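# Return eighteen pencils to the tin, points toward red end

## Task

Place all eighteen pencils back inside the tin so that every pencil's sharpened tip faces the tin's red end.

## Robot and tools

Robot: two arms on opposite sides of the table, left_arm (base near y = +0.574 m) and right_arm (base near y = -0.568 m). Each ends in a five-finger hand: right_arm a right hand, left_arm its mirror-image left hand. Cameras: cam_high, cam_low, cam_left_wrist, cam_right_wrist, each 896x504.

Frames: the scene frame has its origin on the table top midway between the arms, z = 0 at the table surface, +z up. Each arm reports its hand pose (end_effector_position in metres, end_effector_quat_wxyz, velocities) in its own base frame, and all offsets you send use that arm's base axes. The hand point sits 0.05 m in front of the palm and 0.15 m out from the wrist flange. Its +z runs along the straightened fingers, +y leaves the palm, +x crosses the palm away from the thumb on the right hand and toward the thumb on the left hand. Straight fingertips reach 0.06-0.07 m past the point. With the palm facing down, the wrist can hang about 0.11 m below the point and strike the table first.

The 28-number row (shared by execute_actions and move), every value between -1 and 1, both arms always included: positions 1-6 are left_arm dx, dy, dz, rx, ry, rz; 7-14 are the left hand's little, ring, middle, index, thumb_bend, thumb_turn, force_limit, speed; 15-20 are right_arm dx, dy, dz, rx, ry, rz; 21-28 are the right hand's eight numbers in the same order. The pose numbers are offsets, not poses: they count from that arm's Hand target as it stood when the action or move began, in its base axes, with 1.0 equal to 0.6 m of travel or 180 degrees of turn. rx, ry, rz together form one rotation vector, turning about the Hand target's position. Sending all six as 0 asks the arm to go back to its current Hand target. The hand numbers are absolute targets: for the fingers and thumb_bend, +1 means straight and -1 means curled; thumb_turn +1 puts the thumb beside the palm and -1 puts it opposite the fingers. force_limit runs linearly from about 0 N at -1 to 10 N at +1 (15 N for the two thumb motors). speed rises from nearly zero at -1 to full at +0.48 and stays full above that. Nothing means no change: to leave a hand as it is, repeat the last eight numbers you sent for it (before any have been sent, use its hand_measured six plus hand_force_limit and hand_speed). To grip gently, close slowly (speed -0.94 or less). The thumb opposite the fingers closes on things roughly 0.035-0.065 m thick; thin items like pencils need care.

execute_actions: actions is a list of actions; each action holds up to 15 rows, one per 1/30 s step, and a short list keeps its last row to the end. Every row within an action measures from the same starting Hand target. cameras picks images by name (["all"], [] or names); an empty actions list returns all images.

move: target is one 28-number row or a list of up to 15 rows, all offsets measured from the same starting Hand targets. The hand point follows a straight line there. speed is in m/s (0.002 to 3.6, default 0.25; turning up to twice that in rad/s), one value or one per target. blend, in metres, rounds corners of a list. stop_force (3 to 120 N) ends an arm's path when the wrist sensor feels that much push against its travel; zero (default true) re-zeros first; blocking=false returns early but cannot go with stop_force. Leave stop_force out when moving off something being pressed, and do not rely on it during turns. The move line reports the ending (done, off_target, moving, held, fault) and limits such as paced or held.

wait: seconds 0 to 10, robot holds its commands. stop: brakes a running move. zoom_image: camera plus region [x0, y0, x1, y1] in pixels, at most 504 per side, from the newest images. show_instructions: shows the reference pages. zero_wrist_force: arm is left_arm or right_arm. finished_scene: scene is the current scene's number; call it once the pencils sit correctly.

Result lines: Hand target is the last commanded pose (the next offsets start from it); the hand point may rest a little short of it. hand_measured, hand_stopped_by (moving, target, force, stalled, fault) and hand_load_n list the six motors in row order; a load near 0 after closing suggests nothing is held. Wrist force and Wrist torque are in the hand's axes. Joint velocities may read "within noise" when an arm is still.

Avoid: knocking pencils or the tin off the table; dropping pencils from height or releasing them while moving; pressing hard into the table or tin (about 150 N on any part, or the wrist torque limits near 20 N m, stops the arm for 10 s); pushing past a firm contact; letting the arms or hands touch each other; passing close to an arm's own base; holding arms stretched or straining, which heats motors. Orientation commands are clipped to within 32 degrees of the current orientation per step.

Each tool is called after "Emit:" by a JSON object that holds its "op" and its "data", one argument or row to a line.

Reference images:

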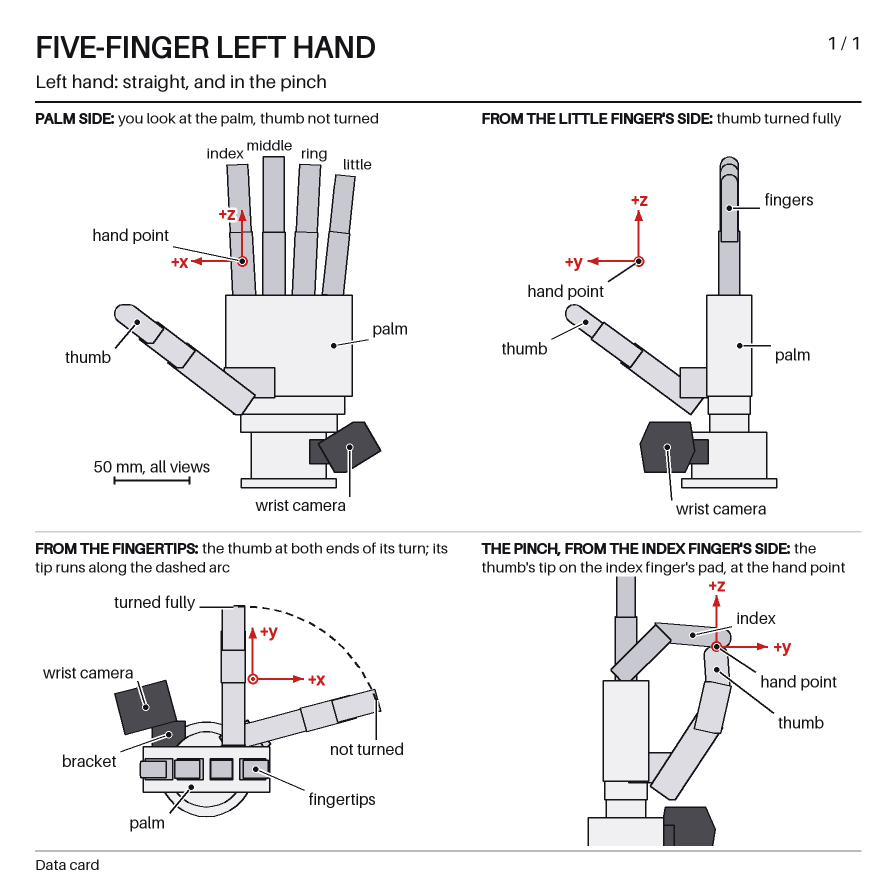

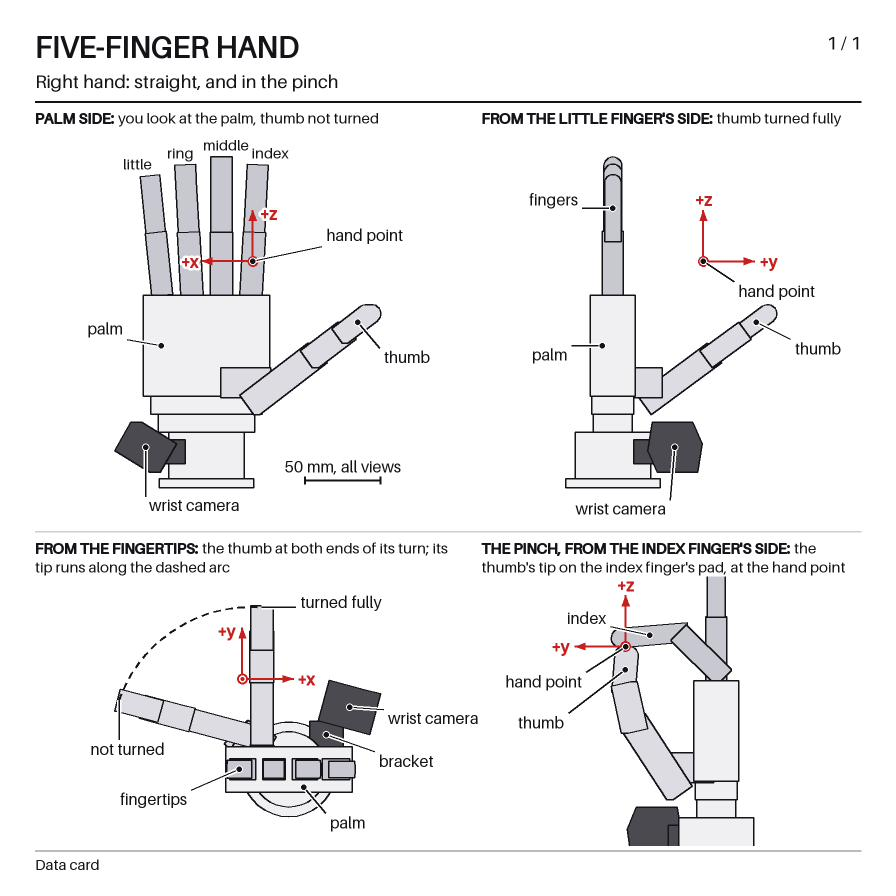

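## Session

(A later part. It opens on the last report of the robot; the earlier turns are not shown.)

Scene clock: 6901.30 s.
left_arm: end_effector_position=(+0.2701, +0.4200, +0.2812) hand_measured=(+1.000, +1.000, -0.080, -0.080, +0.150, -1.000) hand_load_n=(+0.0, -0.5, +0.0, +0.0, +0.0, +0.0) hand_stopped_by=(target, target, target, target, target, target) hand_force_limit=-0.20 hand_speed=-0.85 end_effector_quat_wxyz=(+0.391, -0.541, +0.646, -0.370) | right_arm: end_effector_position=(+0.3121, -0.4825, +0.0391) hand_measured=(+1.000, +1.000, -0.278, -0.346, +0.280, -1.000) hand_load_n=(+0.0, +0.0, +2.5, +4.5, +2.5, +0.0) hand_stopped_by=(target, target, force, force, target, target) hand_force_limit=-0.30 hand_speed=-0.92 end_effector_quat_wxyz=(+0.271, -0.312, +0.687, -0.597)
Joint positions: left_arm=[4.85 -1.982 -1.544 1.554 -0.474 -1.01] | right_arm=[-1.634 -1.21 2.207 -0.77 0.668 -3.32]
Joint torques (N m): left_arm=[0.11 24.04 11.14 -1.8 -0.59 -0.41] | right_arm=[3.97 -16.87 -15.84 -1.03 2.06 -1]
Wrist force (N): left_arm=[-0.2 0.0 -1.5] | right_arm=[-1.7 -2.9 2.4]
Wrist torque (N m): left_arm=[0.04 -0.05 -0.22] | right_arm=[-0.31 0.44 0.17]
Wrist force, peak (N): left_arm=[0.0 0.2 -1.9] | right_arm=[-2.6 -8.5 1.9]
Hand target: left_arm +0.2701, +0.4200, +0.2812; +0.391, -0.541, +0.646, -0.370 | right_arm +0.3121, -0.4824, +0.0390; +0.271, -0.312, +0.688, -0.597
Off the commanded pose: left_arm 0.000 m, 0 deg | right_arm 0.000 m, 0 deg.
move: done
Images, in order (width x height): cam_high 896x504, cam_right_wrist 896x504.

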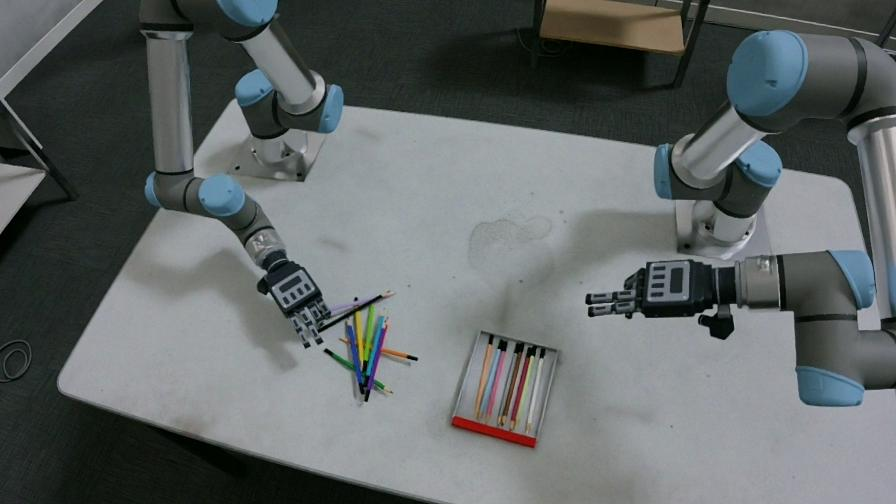

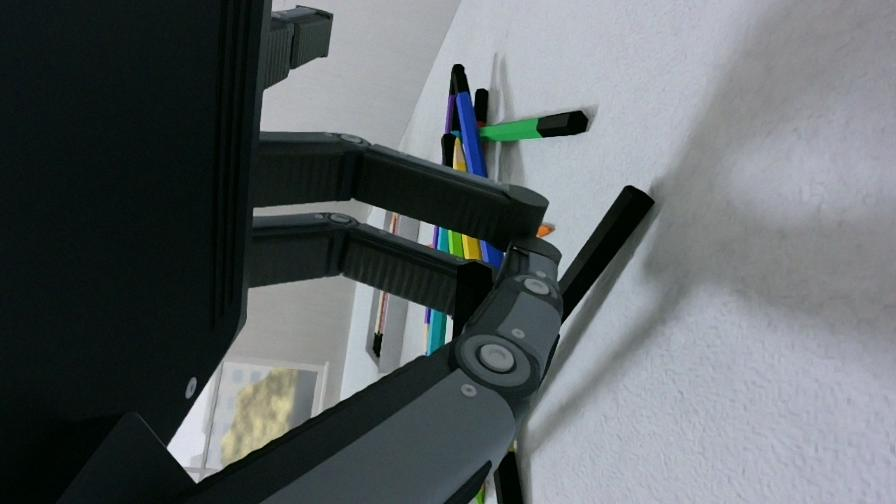

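Emit:
{"op": "move", "data": {
  "target": [0,0,0,0,0,0,1,1,-0.08,-0.08,0.15,-1,-0.2,-0.85,0,0,-0.02,0,0,0,1,1,-0.65,-0.65,0.28,-1,-0.3,-0.92],
  "speed": 0.04,
  "stop_force": 3
}}

Emit:
{"op": "move", "data": {
  "target": [0,0,0,0,0,0,1,1,-0.08,-0.08,0.15,-1,-0.2,-0.85,0,0,0,0,0,0,1,1,0.1,0.1,0.28,-1,-0.3,-0.88]
}}

Emit:
{"op": "move", "data": {
  "target": [0,0,0,0,0,0,1,1,-0.08,-0.08,0.15,-1,-0.2,-0.85,0,0,0.1,0,0,0,1,1,0.1,0.1,0.28,-1,-0.3,-0.88],
  "speed": 0.08,
  "cameras": ["cam_right_wrist","cam_high"]
}}

Emit:
{"op": "zoom_image", "data": {
  "camera": "cam_right_wrist",
  "region": [480, 80, 896, 496]
}}

Emit:
{"op": "zoom_image", "data": {
  "camera": "cam_high",
  "region": [300, 280, 440, 420]
}}

Scene clock: 6919.30 s.
left_arm: end_effector_position=(+0.2701, +0.4200, +0.2812) hand_measured=(+1.000, +1.000, -0.080, -0.080, +0.150, -1.000) hand_load_n=(+0.0, +0.0, +0.0, +0.0, +0.0, +0.0) hand_stopped_by=(target, target, target, target, target, target) hand_force_limit=-0.20 hand_speed=-0.85 end_effector_quat_wxyz=(+0.391, -0.541, +0.646, -0.370) | right_arm: end_effector_position=(+0.3121, -0.4824, +0.0270) hand_measured=(+1.000, +1.000, -0.278, -0.346, +0.280, -1.000) hand_load_n=(+0.0, -0.5, +2.0, +4.5, +3.0, +0.5) hand_stopped_by=(target, target, force, force, target, target) hand_force_limit=-0.30 hand_speed=-0.92 end_effector_quat_wxyz=(+0.271, -0.312, +0.688, -0.597)
Joint positions: left_arm=[4.85 -1.982 -1.544 1.554 -0.474 -1.01] | right_arm=[-1.634 -1.18 2.213 -0.806 0.668 -3.32]
Joint torques (N m): left_arm=[-0.33 24.86 11.43 -1.78 -0.64 -0.35] | right_arm=[3.55 -34.21 -23.97 1.43 -0.52 0.8]
Wrist force (N): left_arm=[-0.2 -0.1 -1.7] | right_arm=[-2.0 -3.0 2.3]
Wrist torque (N m): left_arm=[0.03 -0.06 -0.22] | right_arm=[-0.31 0.47 0.13]
Wrist force, peak (N): left_arm=[-0.3 -0.2 -2.0] | right_arm=[-1.9 -3.2 2.7]
Hand target: left_arm +0.2701, +0.4200, +0.2812; +0.391, -0.541, +0.646, -0.370 | right_arm +0.3121, -0.4824, +0.0270; +0.271, -0.312, +0.688, -0.597
Off the commanded pose: left_arm 0.000 m, 0 deg | right_arm 0.000 m, 0 deg.
move: done

Scene clock: 6920.90 s.
left_arm: end_effector_position=(+0.2701, +0.4200, +0.2812) hand_measured=(+1.000, +1.000, -0.080, -0.080, +0.150, -1.000) hand_load_n=(+0.0, -0.5, +0.0, +0.0, +0.0, +0.0) hand_stopped_by=(target, target, target, target, target, target) hand_force_limit=-0.20 hand_speed=-0.85 end_effector_quat_wxyz=(+0.391, -0.541, +0.646, -0.370) | right_arm: end_effector_position=(+0.3121, -0.4824, +0.0270) hand_measured=(+1.000, +1.000, +0.100, +0.100, +0.280, -1.000) hand_load_n=(+0.0, +0.0, +0.0, +0.0, +0.0, +0.0) hand_stopped_by=(target, target, target, target, target, target) hand_force_limit=-0.30 hand_speed=-0.88 end_effector_quat_wxyz=(+0.271, -0.312, +0.688, -0.597)
Joint positions: left_arm=[4.85 -1.982 -1.544 1.554 -0.474 -1.01] | right_arm=[-1.634 -1.18 2.213 -0.806 0.668 -3.32]
Joint torques (N m): left_arm=[-1.1 24.09 10.95 -1.89 -0.55 -0.43] | right_arm=[3.16 -33.94 -24.33 1.33 -1.28 0.79]
Wrist force (N): left_arm=[0.0 -0.3 -1.9] | right_arm=[-2.0 -3.0 2.4]
Wrist torque (N m): left_arm=[0.01 -0.09 -0.20] | right_arm=[-0.31 0.47 0.14]
Wrist force, peak (N): left_arm=[-0.2 -0.1 -1.9] | right_arm=[-2.1 -3.1 2.7]
Hand target: left_arm +0.2701, +0.4200, +0.2812; +0.391, -0.541, +0.646, -0.370 | right_arm +0.3121, -0.4824, +0.0270; +0.271, -0.312, +0.688, -0.597
Off the commanded pose: left_arm 0.000 m, 0 deg | right_arm 0.000 m, 0 deg.
move: done

Scene clock: 6922.10 s.
left_arm: end_effector_position=(+0.2701, +0.4200, +0.2812) hand_measured=(+1.000, +1.000, -0.080, -0.080, +0.150, -1.000) hand_load_n=(+0.0, +0.0, +0.0, +0.0, +0.0, +0.0) hand_stopped_by=(target, target, target, target, target, target) hand_force_limit=-0.20 hand_speed=-0.85 end_effector_quat_wxyz=(+0.391, -0.541, +0.646, -0.370) | right_arm: end_effector_position=(+0.3122, -0.4825, +0.0870) hand_measured=(+1.000, +1.000, +0.100, +0.100, +0.280, -1.000) hand_load_n=(+0.0, +0.0, +0.0, +0.0, +0.0, +0.0) hand_stopped_by=(target, target, target, target, target, target) hand_force_limit=-0.30 hand_speed=-0.88 end_effector_quat_wxyz=(+0.271, -0.312, +0.687, -0.597)
Joint positions: left_arm=[4.85 -1.982 -1.544 1.554 -0.474 -1.01] | right_arm=[-1.634 -1.321 2.174 -0.627 0.668 -3.32]
Joint torques (N m): left_arm=[-0.25 24.01 11.12 -1.78 -0.5 -0.39] | right_arm=[-5.13 -26.62 -2.65 1.16 -0.44 0.17]
Wrist force (N): left_arm=[-0.2 -0.2 -1.8] | right_arm=[-2.2 -2.9 2.2]
Wrist torque (N m): left_arm=[0.02 -0.06 -0.21] | right_arm=[-0.33 0.48 0.10]
Wrist force, peak (N): left_arm=[-0.2 -0.2 -1.8] | right_arm=[-1.9 -3.7 2.3]
Hand target: left_arm +0.2701, +0.4200, +0.2812; +0.391, -0.541, +0.646, -0.370 | right_arm +0.3121, -0.4824, +0.0870; +0.271, -0.312, +0.688, -0.597
Off the commanded pose: left_arm 0.000 m, 0 deg | right_arm 0.000 m, 0 deg.
move: done
Images, in order (width x height): cam_high 896x504, cam_right_wrist 896x504.

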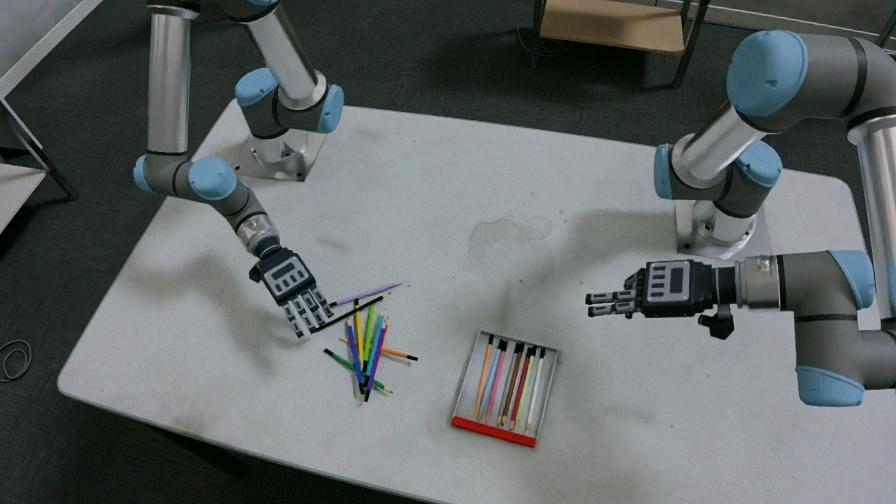

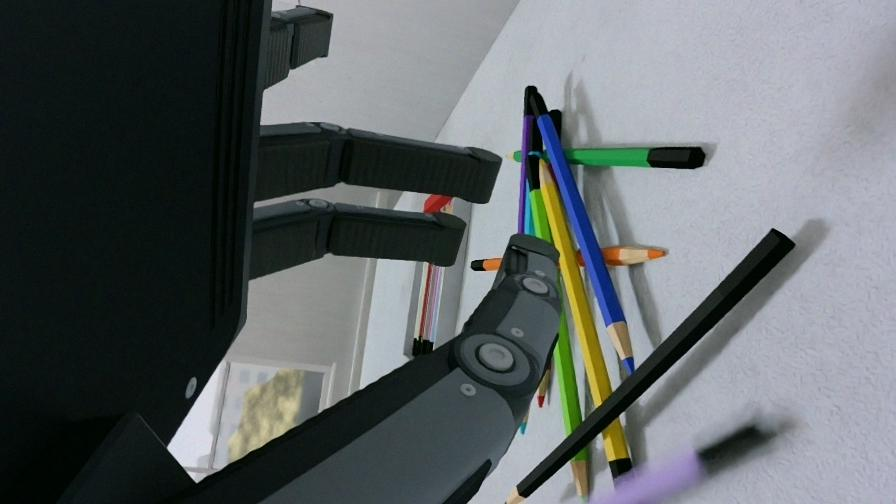

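Scaled by 1.212 from the camera's 896x504 image, which has a finer 1280x720 frame.

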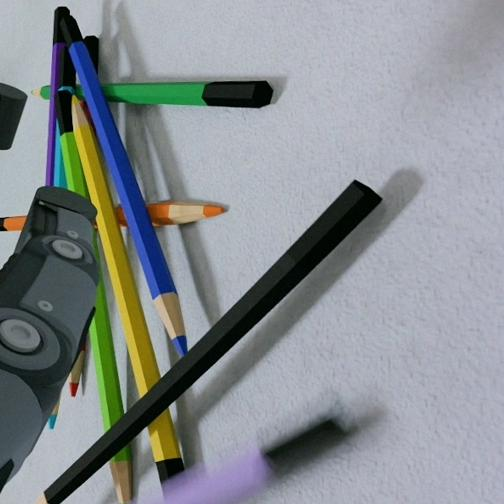

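Scaled by 3.600 from the camera's 896x504 image, which has a finer 1280x720 frame.

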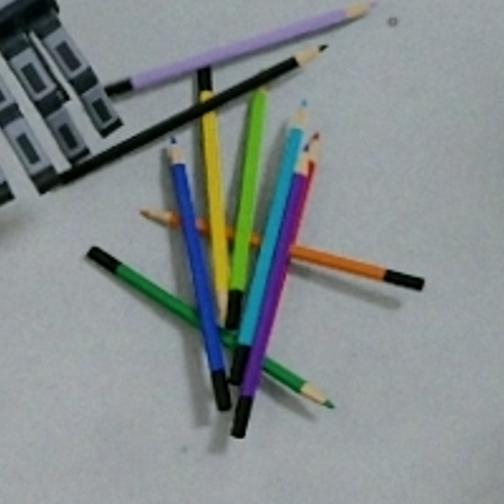

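Emit:
{"op": "wait", "data": {
  "seconds": 0.5,
  "cameras": ["cam_right_wrist","cam_high"]
}}

Emit:
{"op": "zoom_image", "data": {
  "camera": "cam_right_wrist",
  "region": [480, 80, 896, 496]
}}

Emit:
{"op": "zoom_image", "data": {
  "camera": "cam_high",
  "region": [300, 250, 440, 390]
}}

Scene clock: 6929.53 s.
left_arm: end_effector_position=(+0.2701, +0.4200, +0.2812) hand_measured=(+1.000, +1.000, -0.080, -0.080, +0.150, -1.000) hand_load_n=(+0.0, +0.0, +0.0, +0.0, +0.0, +0.0) hand_stopped_by=(target, target, target, target, target, target) hand_force_limit=-0.20 hand_speed=-0.85 end_effector_quat_wxyz=(+0.391, -0.541, +0.646, -0.370) | right_arm: end_effector_position=(+0.3121, -0.4824, +0.0870) hand_measured=(+1.000, +1.000, +0.100, +0.100, +0.280, -1.000) hand_load_n=(+0.0, -0.5, +0.0, +0.0, +0.0, +0.0) hand_stopped_by=(target, target, target, target, target, target) hand_force_limit=-0.30 hand_speed=-0.88 end_effector_quat_wxyz=(+0.271, -0.312, +0.688, -0.597)
Joint positions: left_arm=[4.85 -1.982 -1.544 1.554 -0.474 -1.01] | right_arm=[-1.634 -1.321 2.175 -0.627 0.668 -3.32]
Joint torques (N m): left_arm=[-0.27 24.08 10.78 -1.87 -0.49 -0.32] | right_arm=[-8.58 -31.78 -1.47 1.14 -2.28 0.89]
Wrist force (N): left_arm=[-0.1 0.0 -1.6] | right_arm=[-2.0 -2.8 2.3]
Wrist torque (N m): left_arm=[0.03 -0.07 -0.21] | right_arm=[-0.32 0.44 0.12]
Wrist force, peak (N): left_arm=[-0.2 -0.1 -1.9] | right_arm=[-2.3 -2.9 2.4]
Hand target: left_arm +0.2701, +0.4200, +0.2812; +0.391, -0.541, +0.646, -0.370 | right_arm +0.3121, -0.4824, +0.0870; +0.271, -0.312, +0.688, -0.597
Off the commanded pose: left_arm 0.000 m, 0 deg | right_arm 0.000 m, 0 deg.
wait: 0.50 s; at rest from the start
Images, in order (width x height): cam_high 896x504, cam_right_wrist 896x504.

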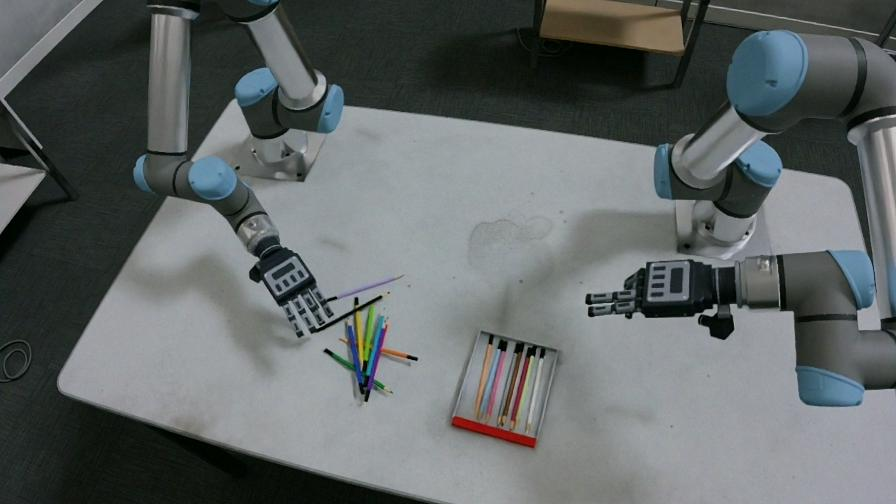

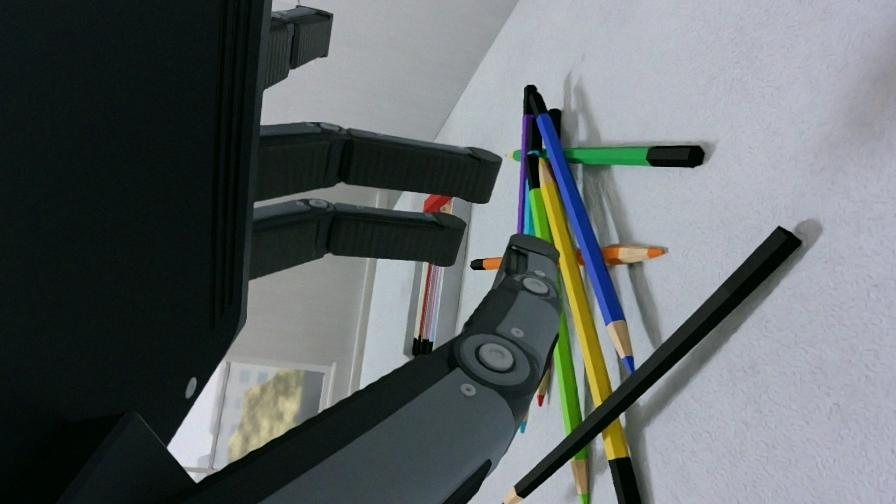

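Scaled by 1.212 from the camera's 896x504 image, which has a finer 1280x720 frame.

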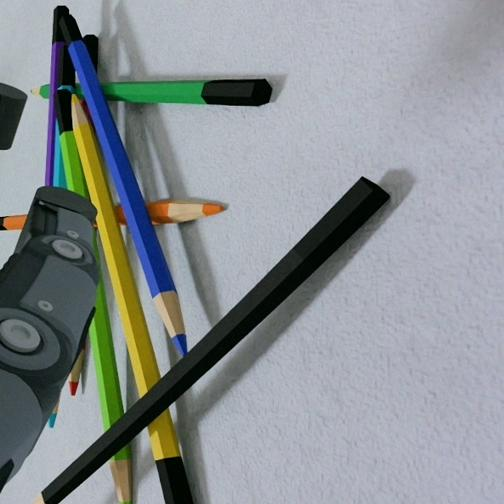

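Scaled by 3.600 from the camera's 896x504 image, which has a finer 1280x720 frame.

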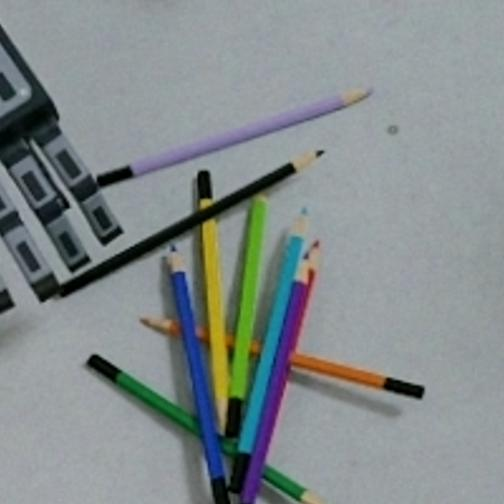

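Emit:
{"op": "move", "data": {
  "target": [0,0,0,0,0,0,1,1,-0.08,-0.08,0.15,-1,-0.2,-0.85,0.0038,0.0188,-0.07,0,0,-0.0494,1,1,0.05,0.05,0.2,-1,-0.2,-0.75],
  "speed": 0.08,
  "cameras": ["cam_right_wrist"]
}}

Emit:
{"op": "zoom_image", "data": {
  "camera": "cam_right_wrist",
  "region": [420, 80, 760, 420]
}}

Scene clock: 6958.83 s.
left_arm: end_effector_position=(+0.2701, +0.4200, +0.2812) hand_measured=(+1.000, +1.000, -0.080, -0.080, +0.150, -1.000) hand_load_n=(+0.0, -0.5, +0.0, +0.0, +0.0, +0.0) hand_stopped_by=(target, target, target, target, target, target) hand_force_limit=-0.20 hand_speed=-0.85 end_effector_quat_wxyz=(+0.391, -0.541, +0.646, -0.370) | right_arm: end_effector_position=(+0.3145, -0.4710, +0.0449) hand_measured=(+1.000, +1.000, +0.050, +0.050, +0.200, -1.000) hand_load_n=(+0.0, +0.0, +0.0, +0.0, +0.0, +0.5) hand_stopped_by=(target, target, target, target, target, target) hand_force_limit=-0.20 hand_speed=-0.75 end_effector_quat_wxyz=(+0.224, -0.257, +0.710, -0.616)
Joint positions: left_arm=[4.85 -1.982 -1.544 1.554 -0.474 -1.01] | right_arm=[-1.559 -1.286 2.299 -0.833 0.894 -3.254]
Joint torques (N m): left_arm=[-0.57 24.57 11.06 -1.83 -0.61 -0.31] | right_arm=[-8.55 -30.45 -25.42 -0.86 0.3 -0.85]
Wrist force (N): left_arm=[-0.2 0.0 -1.6] | right_arm=[-2.1 -2.6 2.0]
Wrist torque (N m): left_arm=[0.04 -0.06 -0.22] | right_arm=[-0.23 0.50 0.01]
Wrist force, peak (N): left_arm=[-0.1 -0.1 -2.0] | right_arm=[-3.1 -3.2 2.0]
Hand target: left_arm +0.2701, +0.4200, +0.2812; +0.391, -0.541, +0.646, -0.370 | right_arm +0.3144, -0.4712, +0.0450; +0.224, -0.257, +0.710, -0.616
Off the commanded pose: left_arm 0.000 m, 0 deg | right_arm 0.000 m, 0 deg.
move: done
Images, in order (width x height): cam_right_wrist 896x504.

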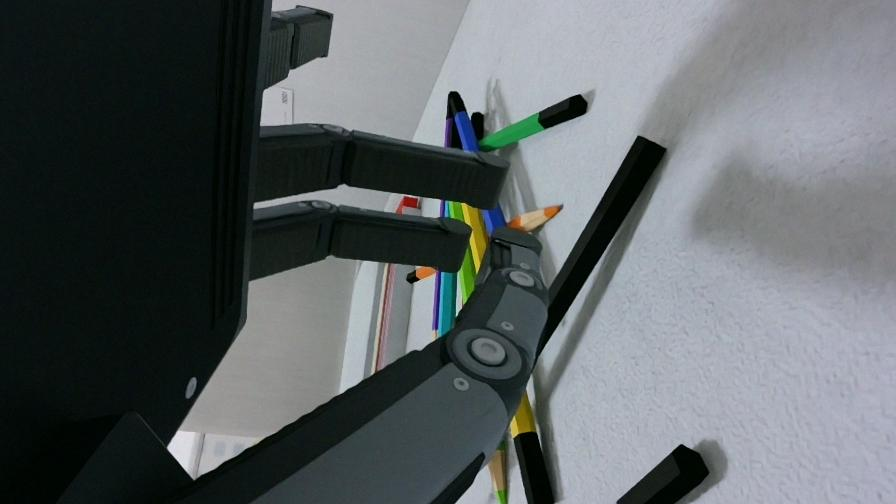

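Scaled by 1.482 from the camera's 896x504 image, which has a finer 1280x720 frame.

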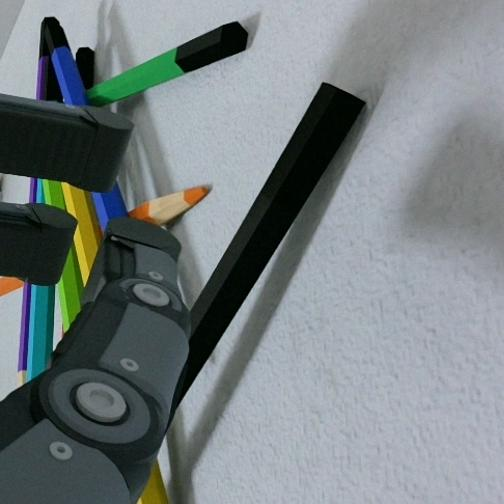

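Emit:
{"op": "move", "data": {
  "target": [0,0,0,0,0,0,1,1,-0.08,-0.08,0.15,-1,-0.2,-0.85,-0.0067,0.0043,-0.0317,0,0,-0.0111,1,1,0.05,0.05,0.2,-1,-0.2,-0.75],
  "speed": 0.06,
  "stop_force": 4,
  "cameras": ["cam_right_wrist"]
}}

Emit:
{"op": "zoom_image", "data": {
  "camera": "cam_right_wrist",
  "region": [420, 80, 760, 420]
}}

Scene clock: 6995.80 s.
left_arm: end_effector_position=(+0.2701, +0.4200, +0.2812) hand_measured=(+1.000, +1.000, -0.080, -0.080, +0.150, -1.000) hand_load_n=(+0.0, +0.0, -0.5, +0.0, +0.5, +0.5) hand_stopped_by=(target, target, target, target, target, target) hand_force_limit=-0.20 hand_speed=-0.85 end_effector_quat_wxyz=(+0.391, -0.541, +0.646, -0.370) | right_arm: end_effector_position=(+0.3104, -0.4686, +0.0260) hand_measured=(+1.000, +1.000, +0.050, +0.050, +0.200, -1.000) hand_load_n=(+0.0, +0.0, +0.0, +0.0, +0.0, +0.0) hand_stopped_by=(target, target, target, target, target, target) hand_force_limit=-0.20 hand_speed=-0.75 end_effector_quat_wxyz=(+0.214, -0.245, +0.714, -0.620)
Joint positions: left_arm=[4.85 -1.982 -1.544 1.554 -0.474 -1.01] | right_arm=[-1.552 -1.247 2.331 -0.91 0.934 -3.245]
Joint torques (N m): left_arm=[-0.56 24.13 11.3 -1.86 -0.56 -0.3] | right_arm=[-9.82 -30.57 -24.4 -1.72 -2.35 -0.97]
Wrist force (N): left_arm=[-0.3 0.0 -1.5] | right_arm=[-2.1 -2.5 1.9]
Wrist torque (N m): left_arm=[0.03 -0.04 -0.22] | right_arm=[-0.23 0.46 -0.02]
Wrist force, peak (N): left_arm=[-0.2 0.1 -2.0] | right_arm=[-2.0 -3.4 2.3]
Hand target: left_arm +0.2701, +0.4200, +0.2812; +0.391, -0.541, +0.646, -0.370 | right_arm +0.3104, -0.4686, +0.0260; +0.214, -0.245, +0.714, -0.620
Off the commanded pose: left_arm 0.000 m, 0 deg | right_arm 0.000 m, 0 deg.
move: done
Images, in order (width x height): cam_right_wrist 896x504.

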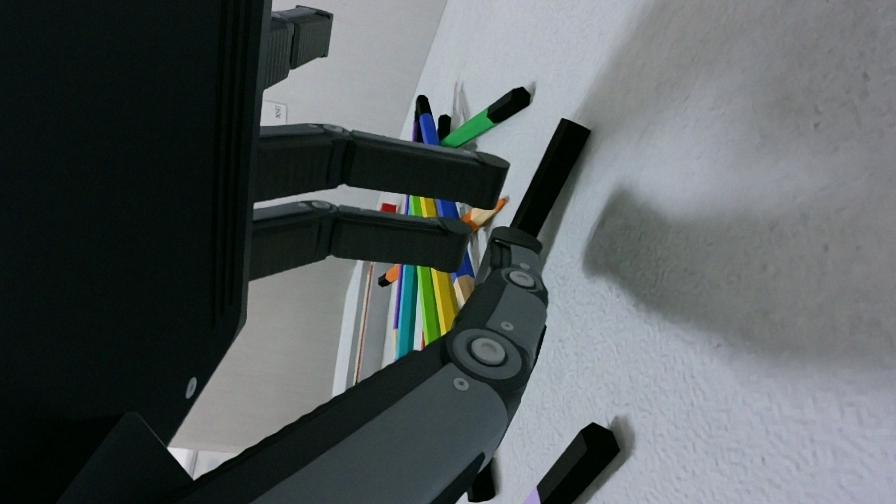

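Scaled by 1.482 from the camera's 896x504 image, which has a finer 1280x720 frame.

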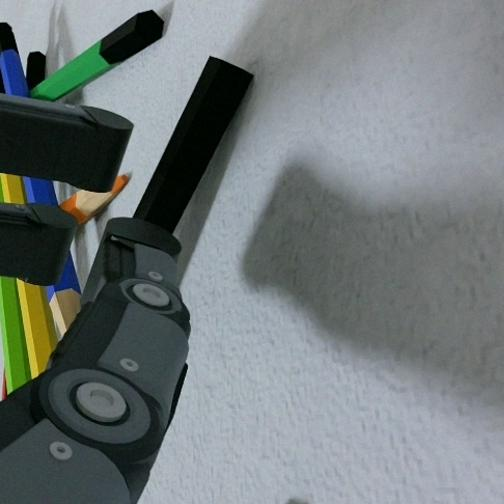

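Emit:
{"op": "move", "data": {
  "target": [0,0,0,0,0,0,1,1,-0.08,-0.08,0.15,-1,-0.2,-0.85,-0.002,0.0026,-0.0167,0,0,0,1,1,0.05,0.05,0.2,-1,-0.2,-0.75],
  "speed": 0.02,
  "stop_force": 3.5,
  "cameras": ["cam_right_wrist"]
}}

Emit:
{"op": "zoom_image", "data": {
  "camera": "cam_right_wrist",
  "region": [420, 80, 760, 420]
}}

Scene clock: 7004.13 s.
left_arm: end_effector_position=(+0.2701, +0.4200, +0.2812) hand_measured=(+1.000, +1.000, -0.080, -0.080, +0.150, -1.000) hand_load_n=(+0.0, +0.0, +0.0, +0.0, +0.5, +0.0) hand_stopped_by=(target, target, target, target, target, target) hand_force_limit=-0.20 hand_speed=-0.85 end_effector_quat_wxyz=(+0.391, -0.541, +0.646, -0.370) | right_arm: end_effector_position=(+0.3092, -0.4670, +0.0159) hand_measured=(+1.000, +1.000, +0.050, +0.050, +0.200, -1.000) hand_load_n=(+0.0, +0.0, +0.0, +0.0, +0.0, +0.0) hand_stopped_by=(target, target, target, target, target, target) hand_force_limit=-0.20 hand_speed=-0.75 end_effector_quat_wxyz=(+0.214, -0.245, +0.714, -0.620)
Joint positions: left_arm=[4.85 -1.982 -1.544 1.554 -0.474 -1.01] | right_arm=[-1.556 -1.221 2.341 -0.945 0.931 -3.246]
Joint torques (N m): left_arm=[-0.85 24.23 11.02 -1.89 -0.58 -0.39] | right_arm=[6.12 -31.89 -23.79 1.04 2.03 0.78]
Wrist force (N): left_arm=[-0.2 0.0 -1.7] | right_arm=[-2.1 -2.5 1.9]
Wrist torque (N m): left_arm=[0.02 -0.06 -0.21] | right_arm=[-0.27 0.46 -0.02]
Wrist force, peak (N): left_arm=[-0.2 0.0 -2.1] | right_arm=[-2.2 -2.8 2.1]
Hand target: left_arm +0.2701, +0.4200, +0.2812; +0.391, -0.541, +0.646, -0.370 | right_arm +0.3092, -0.4670, +0.0159; +0.214, -0.245, +0.714, -0.620
Off the commanded pose: left_arm 0.000 m, 0 deg | right_arm 0.000 m, 0 deg.
move: done
Images, in order (width x height): cam_right_wrist 896x504.

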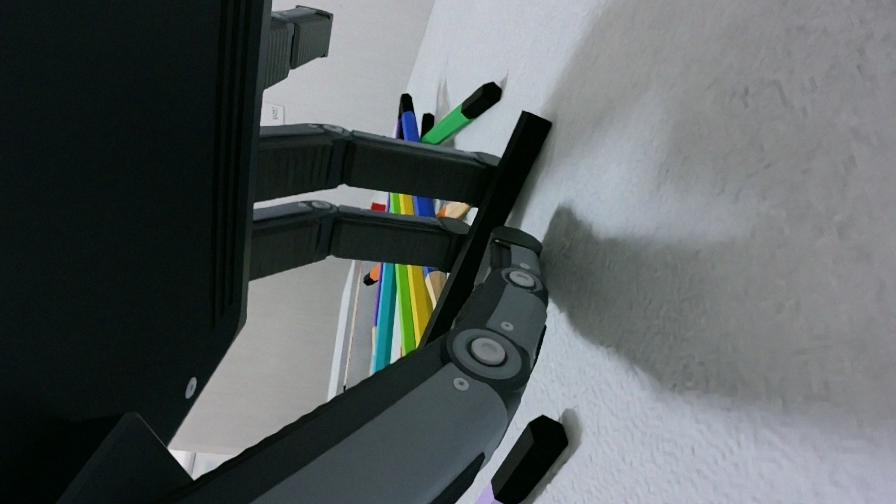

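Scaled by 1.482 from the camera's 896x504 image, which has a finer 1280x720 frame.

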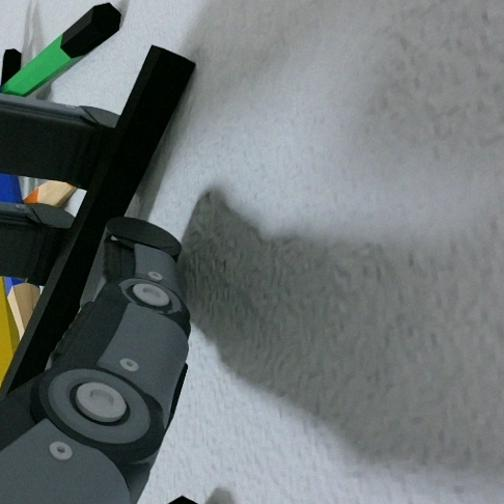

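Emit:
{"op": "move", "data": {
  "target": [0,0,0,0,0,0,1,1,-0.08,-0.08,0.15,-1,-0.2,-0.85,0,0,0,0,0,0,1,1,-0.6,-0.6,0.2,-1,-0.75,-0.92]
}}

Emit:
{"op": "move", "data": {
  "target": [0,0,0,0,0,0,1,1,-0.08,-0.08,0.15,-1,-0.2,-0.85,0,0,0,0,0,0,1,1,-0.65,-0.65,0.2,-1,-0.3,-0.92],
  "cameras": ["cam_right_wrist"]
}}

Emit:
{"op": "zoom_image", "data": {
  "camera": "cam_right_wrist",
  "region": [400, 80, 740, 420]
}}

Scene clock: 7011.40 s.
left_arm: end_effector_position=(+0.2701, +0.4200, +0.2812) hand_measured=(+1.000, +1.000, -0.080, -0.080, +0.150, -1.000) hand_load_n=(+0.0, +0.0, +0.0, +0.0, +0.0, +0.0) hand_stopped_by=(target, target, target, target, target, target) hand_force_limit=-0.20 hand_speed=-0.85 end_effector_quat_wxyz=(+0.391, -0.541, +0.646, -0.370) | right_arm: end_effector_position=(+0.3092, -0.4670, +0.0159) hand_measured=(+1.000, +1.000, -0.150, -0.150, +0.200, -1.000) hand_load_n=(+0.0, +0.0, +3.5, +1.0, +2.0, +0.0) hand_stopped_by=(target, target, force, force, target, target) hand_force_limit=-0.75 hand_speed=-0.92 end_effector_quat_wxyz=(+0.214, -0.245, +0.714, -0.620)
Joint positions: left_arm=[4.85 -1.982 -1.544 1.554 -0.474 -1.01] | right_arm=[-1.556 -1.221 2.341 -0.945 0.931 -3.246]
Joint torques (N m): left_arm=[-0.53 24.32 11.21 -1.84 -0.6 -0.36] | right_arm=[5.95 -30.68 -23.09 1.02 2.22 0.7]
Wrist force (N): left_arm=[-0.1 0.0 -1.6] | right_arm=[-2.5 -4.7 1.6]
Wrist torque (N m): left_arm=[0.03 -0.07 -0.21] | right_arm=[-0.36 0.48 -0.07]
Wrist force, peak (N): left_arm=[-0.1 0.2 -2.1] | right_arm=[-2.5 -5.2 1.7]
Hand target: left_arm +0.2701, +0.4200, +0.2812; +0.391, -0.541, +0.646, -0.370 | right_arm +0.3092, -0.4670, +0.0159; +0.214, -0.245, +0.714, -0.620
Off the commanded pose: left_arm 0.000 m, 0 deg | right_arm 0.000 m, 0 deg.
move: done

Scene clock: 7011.90 s.
left_arm: end_effector_position=(+0.2701, +0.4200, +0.2812) hand_measured=(+1.000, +1.000, -0.080, -0.080, +0.150, -1.000) hand_load_n=(+0.0, +0.0, -0.5, +0.5, +0.0, +0.0) hand_stopped_by=(target, target, target, target, target, target) hand_force_limit=-0.20 hand_speed=-0.85 end_effector_quat_wxyz=(+0.391, -0.541, +0.646, -0.370) | right_arm: end_effector_position=(+0.3092, -0.4670, +0.0159) hand_measured=(+1.000, +1.000, -0.156, -0.164, +0.202, -1.000) hand_load_n=(+0.0, +0.0, +5.0, +4.5, +4.0, -0.5) hand_stopped_by=(target, target, force, force, target, target) hand_force_limit=-0.30 hand_speed=-0.92 end_effector_quat_wxyz=(+0.214, -0.245, +0.714, -0.620)
Joint positions: left_arm=[4.85 -1.982 -1.544 1.554 -0.474 -1.01] | right_arm=[-1.556 -1.221 2.341 -0.945 0.931 -3.246]
Joint torques (N m): left_arm=[-1.2 24.39 11.21 -1.95 -0.57 -0.45] | right_arm=[6.65 -27.74 -22.39 1.03 2.17 0.81]
Wrist force (N): left_arm=[-0.3 0.1 -1.5] | right_arm=[-2.3 -6.0 1.2]
Wrist torque (N m): left_arm=[0.03 -0.03 -0.23] | right_arm=[-0.41 0.51 -0.09]
Wrist force, peak (N): left_arm=[-0.1 0.0 -1.8] | right_arm=[-2.2 -7.8 1.0]
Hand target: left_arm +0.2701, +0.4200, +0.2812; +0.391, -0.541, +0.646, -0.370 | right_arm +0.3092, -0.4670, +0.0159; +0.214, -0.245, +0.714, -0.620
Off the commanded pose: left_arm 0.000 m, 0 deg | right_arm 0.000 m, 0 deg.
move: done
Images, in order (width x height): cam_right_wrist 896x504.

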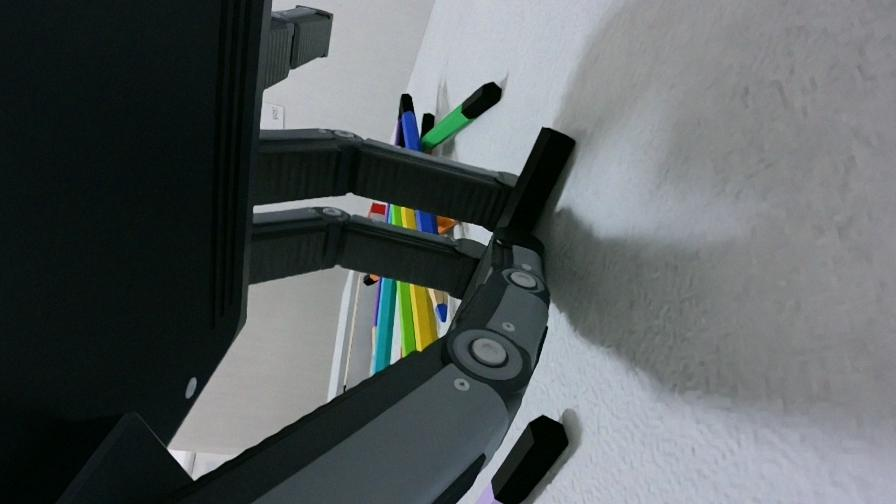

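Scaled by 1.482 from the camera's 896x504 image, which has a finer 1280x720 frame.

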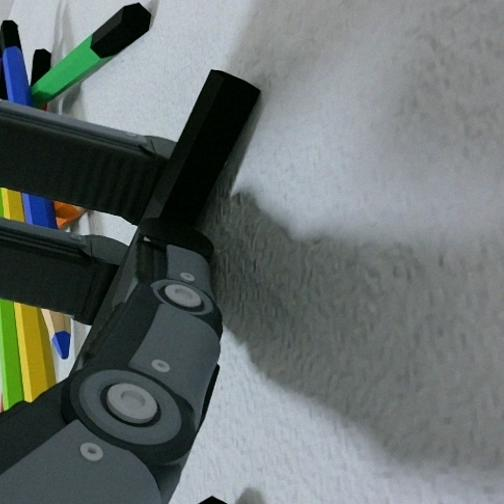

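Emit:
{"op": "move", "data": {
  "target": [0,0,0,0,0,0,1,1,-0.08,-0.08,0.15,-1,-0.2,-0.85,0,0,0.13,0,0,0,1,1,-0.65,-0.65,0.2,-1,-0.3,-0.92],
  "speed": 0.06,
  "cameras": ["cam_right_wrist","cam_high"]
}}

Emit:
{"op": "zoom_image", "data": {
  "camera": "cam_high",
  "region": [280, 250, 420, 390]
}}

Scene clock: 7017.60 s.
left_arm: end_effector_position=(+0.2701, +0.4200, +0.2812) hand_measured=(+1.000, +1.000, -0.080, -0.080, +0.150, -1.000) hand_load_n=(+0.0, +0.0, +0.0, +0.0, +0.0, +0.0) hand_stopped_by=(target, target, target, target, target, target) hand_force_limit=-0.20 hand_speed=-0.85 end_effector_quat_wxyz=(+0.391, -0.541, +0.646, -0.370) | right_arm: end_effector_position=(+0.3092, -0.4671, +0.0940) hand_measured=(+1.000, +1.000, -0.156, -0.164, +0.202, -1.000) hand_load_n=(+0.0, +0.0, +4.5, +3.0, +5.0, -0.5) hand_stopped_by=(target, target, force, force, target, target) hand_force_limit=-0.30 hand_speed=-0.92 end_effector_quat_wxyz=(+0.214, -0.245, +0.714, -0.620)
Joint positions: left_arm=[4.85 -1.982 -1.544 1.554 -0.474 -1.01] | right_arm=[-1.556 -1.429 2.287 -0.683 0.931 -3.246]
Joint torques (N m): left_arm=[-1.08 24.38 10.63 -1.96 -0.53 -0.42] | right_arm=[-1.11 -17.89 -3.1 -1.04 -2.28 -0.63]
Wrist force (N): left_arm=[-0.1 -0.2 -1.9] | right_arm=[-2.1 -2.6 2.3]
Wrist torque (N m): left_arm=[0.03 -0.08 -0.20] | right_arm=[-0.29 0.44 -0.03]
Wrist force, peak (N): left_arm=[-0.2 -0.2 -1.9] | right_arm=[-2.0 -8.0 0.9]
Hand target: left_arm +0.2701, +0.4200, +0.2812; +0.391, -0.541, +0.646, -0.370 | right_arm +0.3092, -0.4670, +0.0939; +0.214, -0.245, +0.714, -0.620
Off the commanded pose: left_arm 0.000 m, 0 deg | right_arm 0.000 m, 0 deg.
move: done
Images, in order (width x height): cam_high 896x504, cam_right_wrist 896x504.

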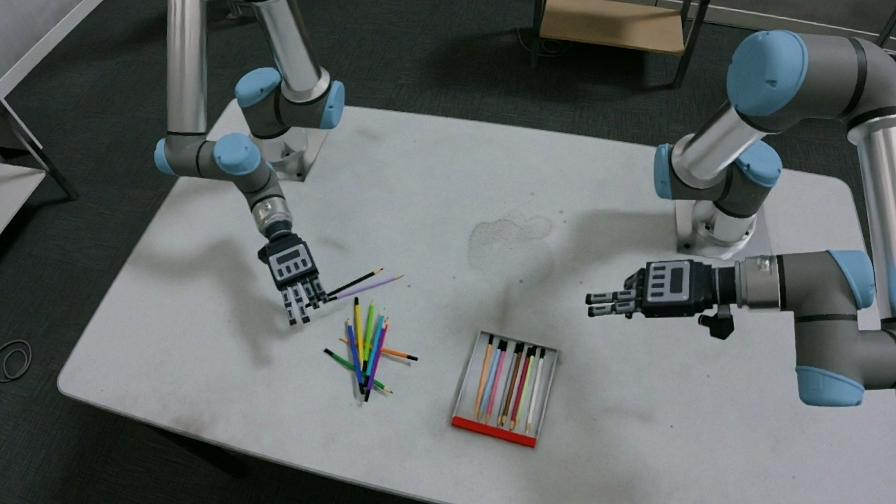

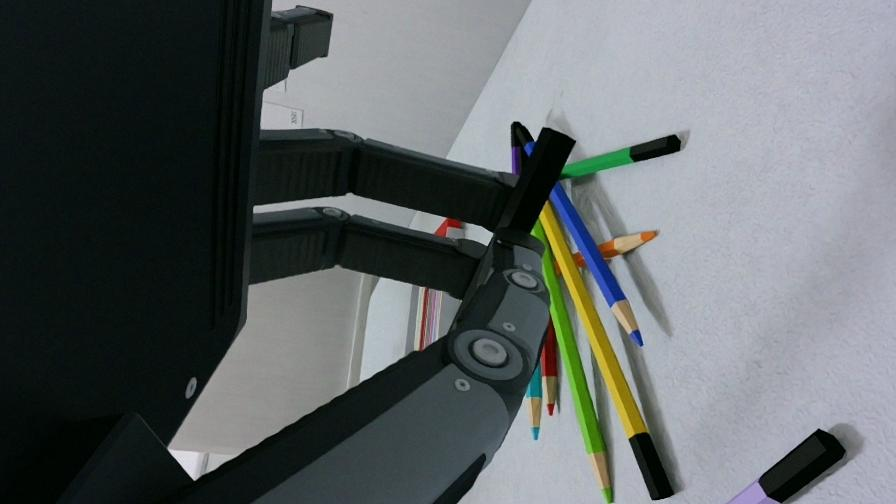

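Scaled by 3.600 from the camera's 896x504 image, which has a finer 1280x720 frame.

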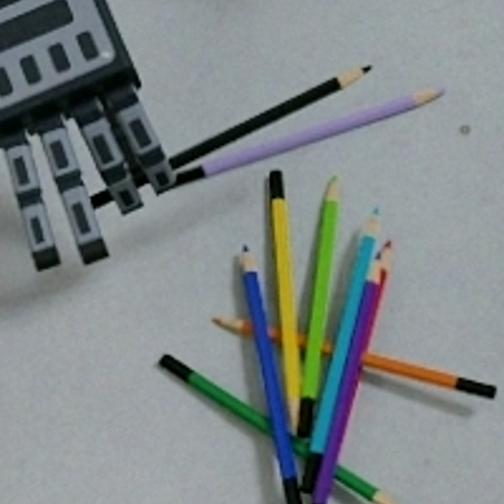

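Emit:
{"op": "move", "data": {
  "target": [0,0,0,0,0,0,1,1,-0.08,-0.08,0.15,-1,-0.2,-0.85,0.4053,0.129,-0.04,-0.0075,0.022,-0.2196,1,1,-0.65,-0.65,0.2,-1,-0.3,-0.92],
  "speed": 0.25,
  "cameras": ["cam_right_wrist","cam_high"]
}}

Emit:
{"op": "zoom_image", "data": {
  "camera": "cam_high",
  "region": [330, 220, 540, 430]
}}

Scene clock: 7068.43 s.
left_arm: end_effector_position=(+0.2701, +0.4200, +0.2812) hand_measured=(+1.000, +1.000, -0.080, -0.080, +0.150, -1.000) hand_load_n=(+0.0, -0.5, +0.0, +0.0, +0.0, +0.0) hand_stopped_by=(target, target, target, target, target, target) hand_force_limit=-0.20 hand_speed=-0.85 end_effector_quat_wxyz=(+0.391, -0.541, +0.646, -0.370) | right_arm: end_effector_position=(+0.5523, -0.3896, +0.0699) hand_measured=(+1.000, +1.000, -0.156, -0.164, +0.202, -1.000) hand_load_n=(+0.0, +0.0, +4.5, +3.5, +5.5, -0.5) hand_stopped_by=(target, target, force, force, target, target) hand_force_limit=-0.30 hand_speed=-0.92 end_effector_quat_wxyz=(-0.036, -0.013, +0.754, -0.655)
Joint positions: left_arm=[4.85 -1.982 -1.544 1.554 -0.474 -1.01] | right_arm=[-0.515 -0.92 1.576 -0.36 2.646 -2.951]
Joint torques (N m): left_arm=[-0.77 24.48 11.16 -1.95 -0.53 -0.39] | right_arm=[7.68 -31.08 -29.93 1.4 2.15 0.79]
Wrist force (N): left_arm=[0.0 -0.2 -1.5] | right_arm=[-1.9 -2.2 2.6]
Wrist torque (N m): left_arm=[0.00 -0.08 -0.20] | right_arm=[-0.23 0.44 0.01]
Wrist force, peak (N): left_arm=[-0.3 0.0 -2.0] | right_arm=[-3.4 -2.5 2.8]
Hand target: left_arm +0.2701, +0.4200, +0.2812; +0.391, -0.541, +0.646, -0.370 | right_arm +0.5524, -0.3896, +0.0699; -0.036, -0.013, +0.754, -0.655
Off the commanded pose: left_arm 0.000 m, 0 deg | right_arm 0.000 m, 0 deg.
move: done
Images, in order (width x height): cam_high 896x504, cam_right_wrist 896x504.

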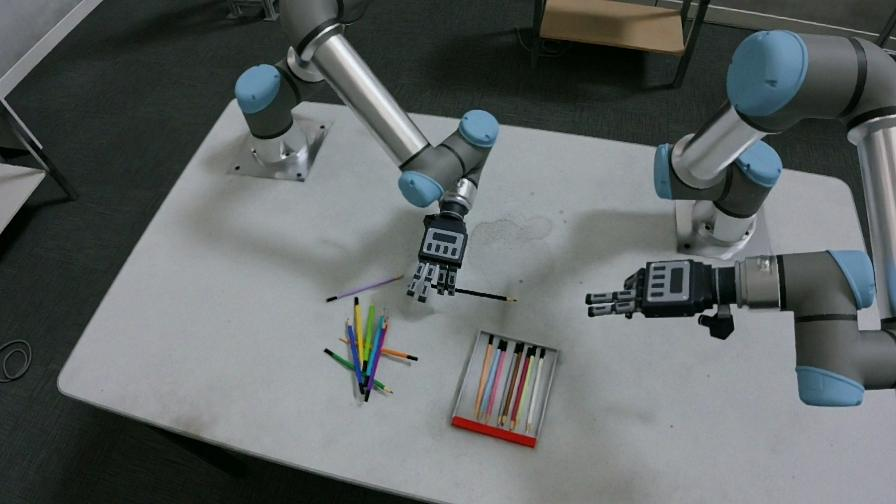

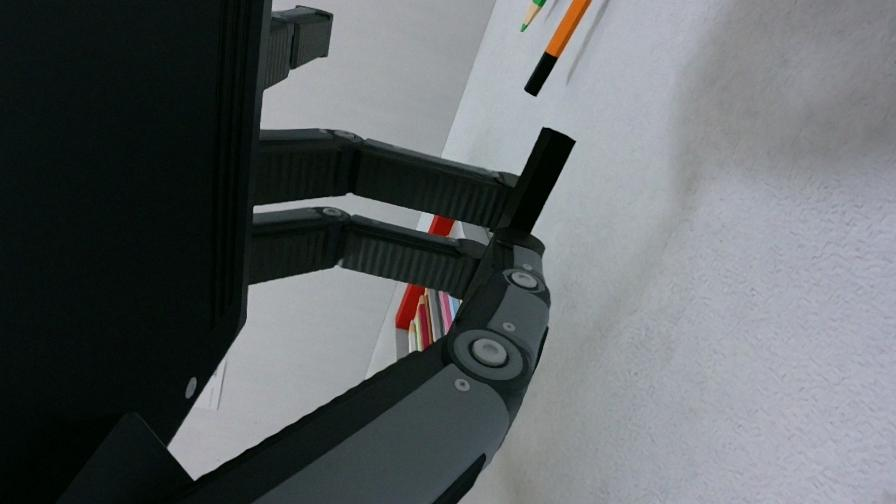

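Scaled by 2.400 from the camera's 896x504 image, which has a finer 1280x720 frame.

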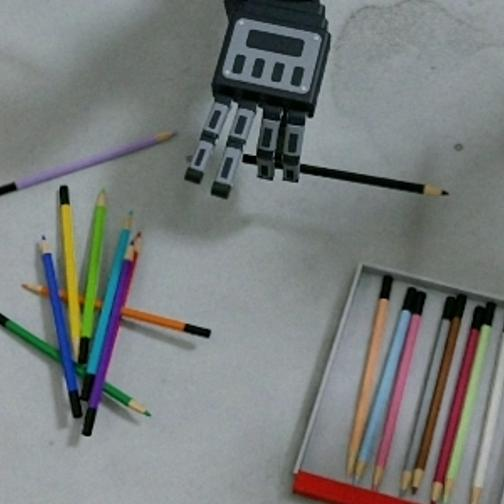

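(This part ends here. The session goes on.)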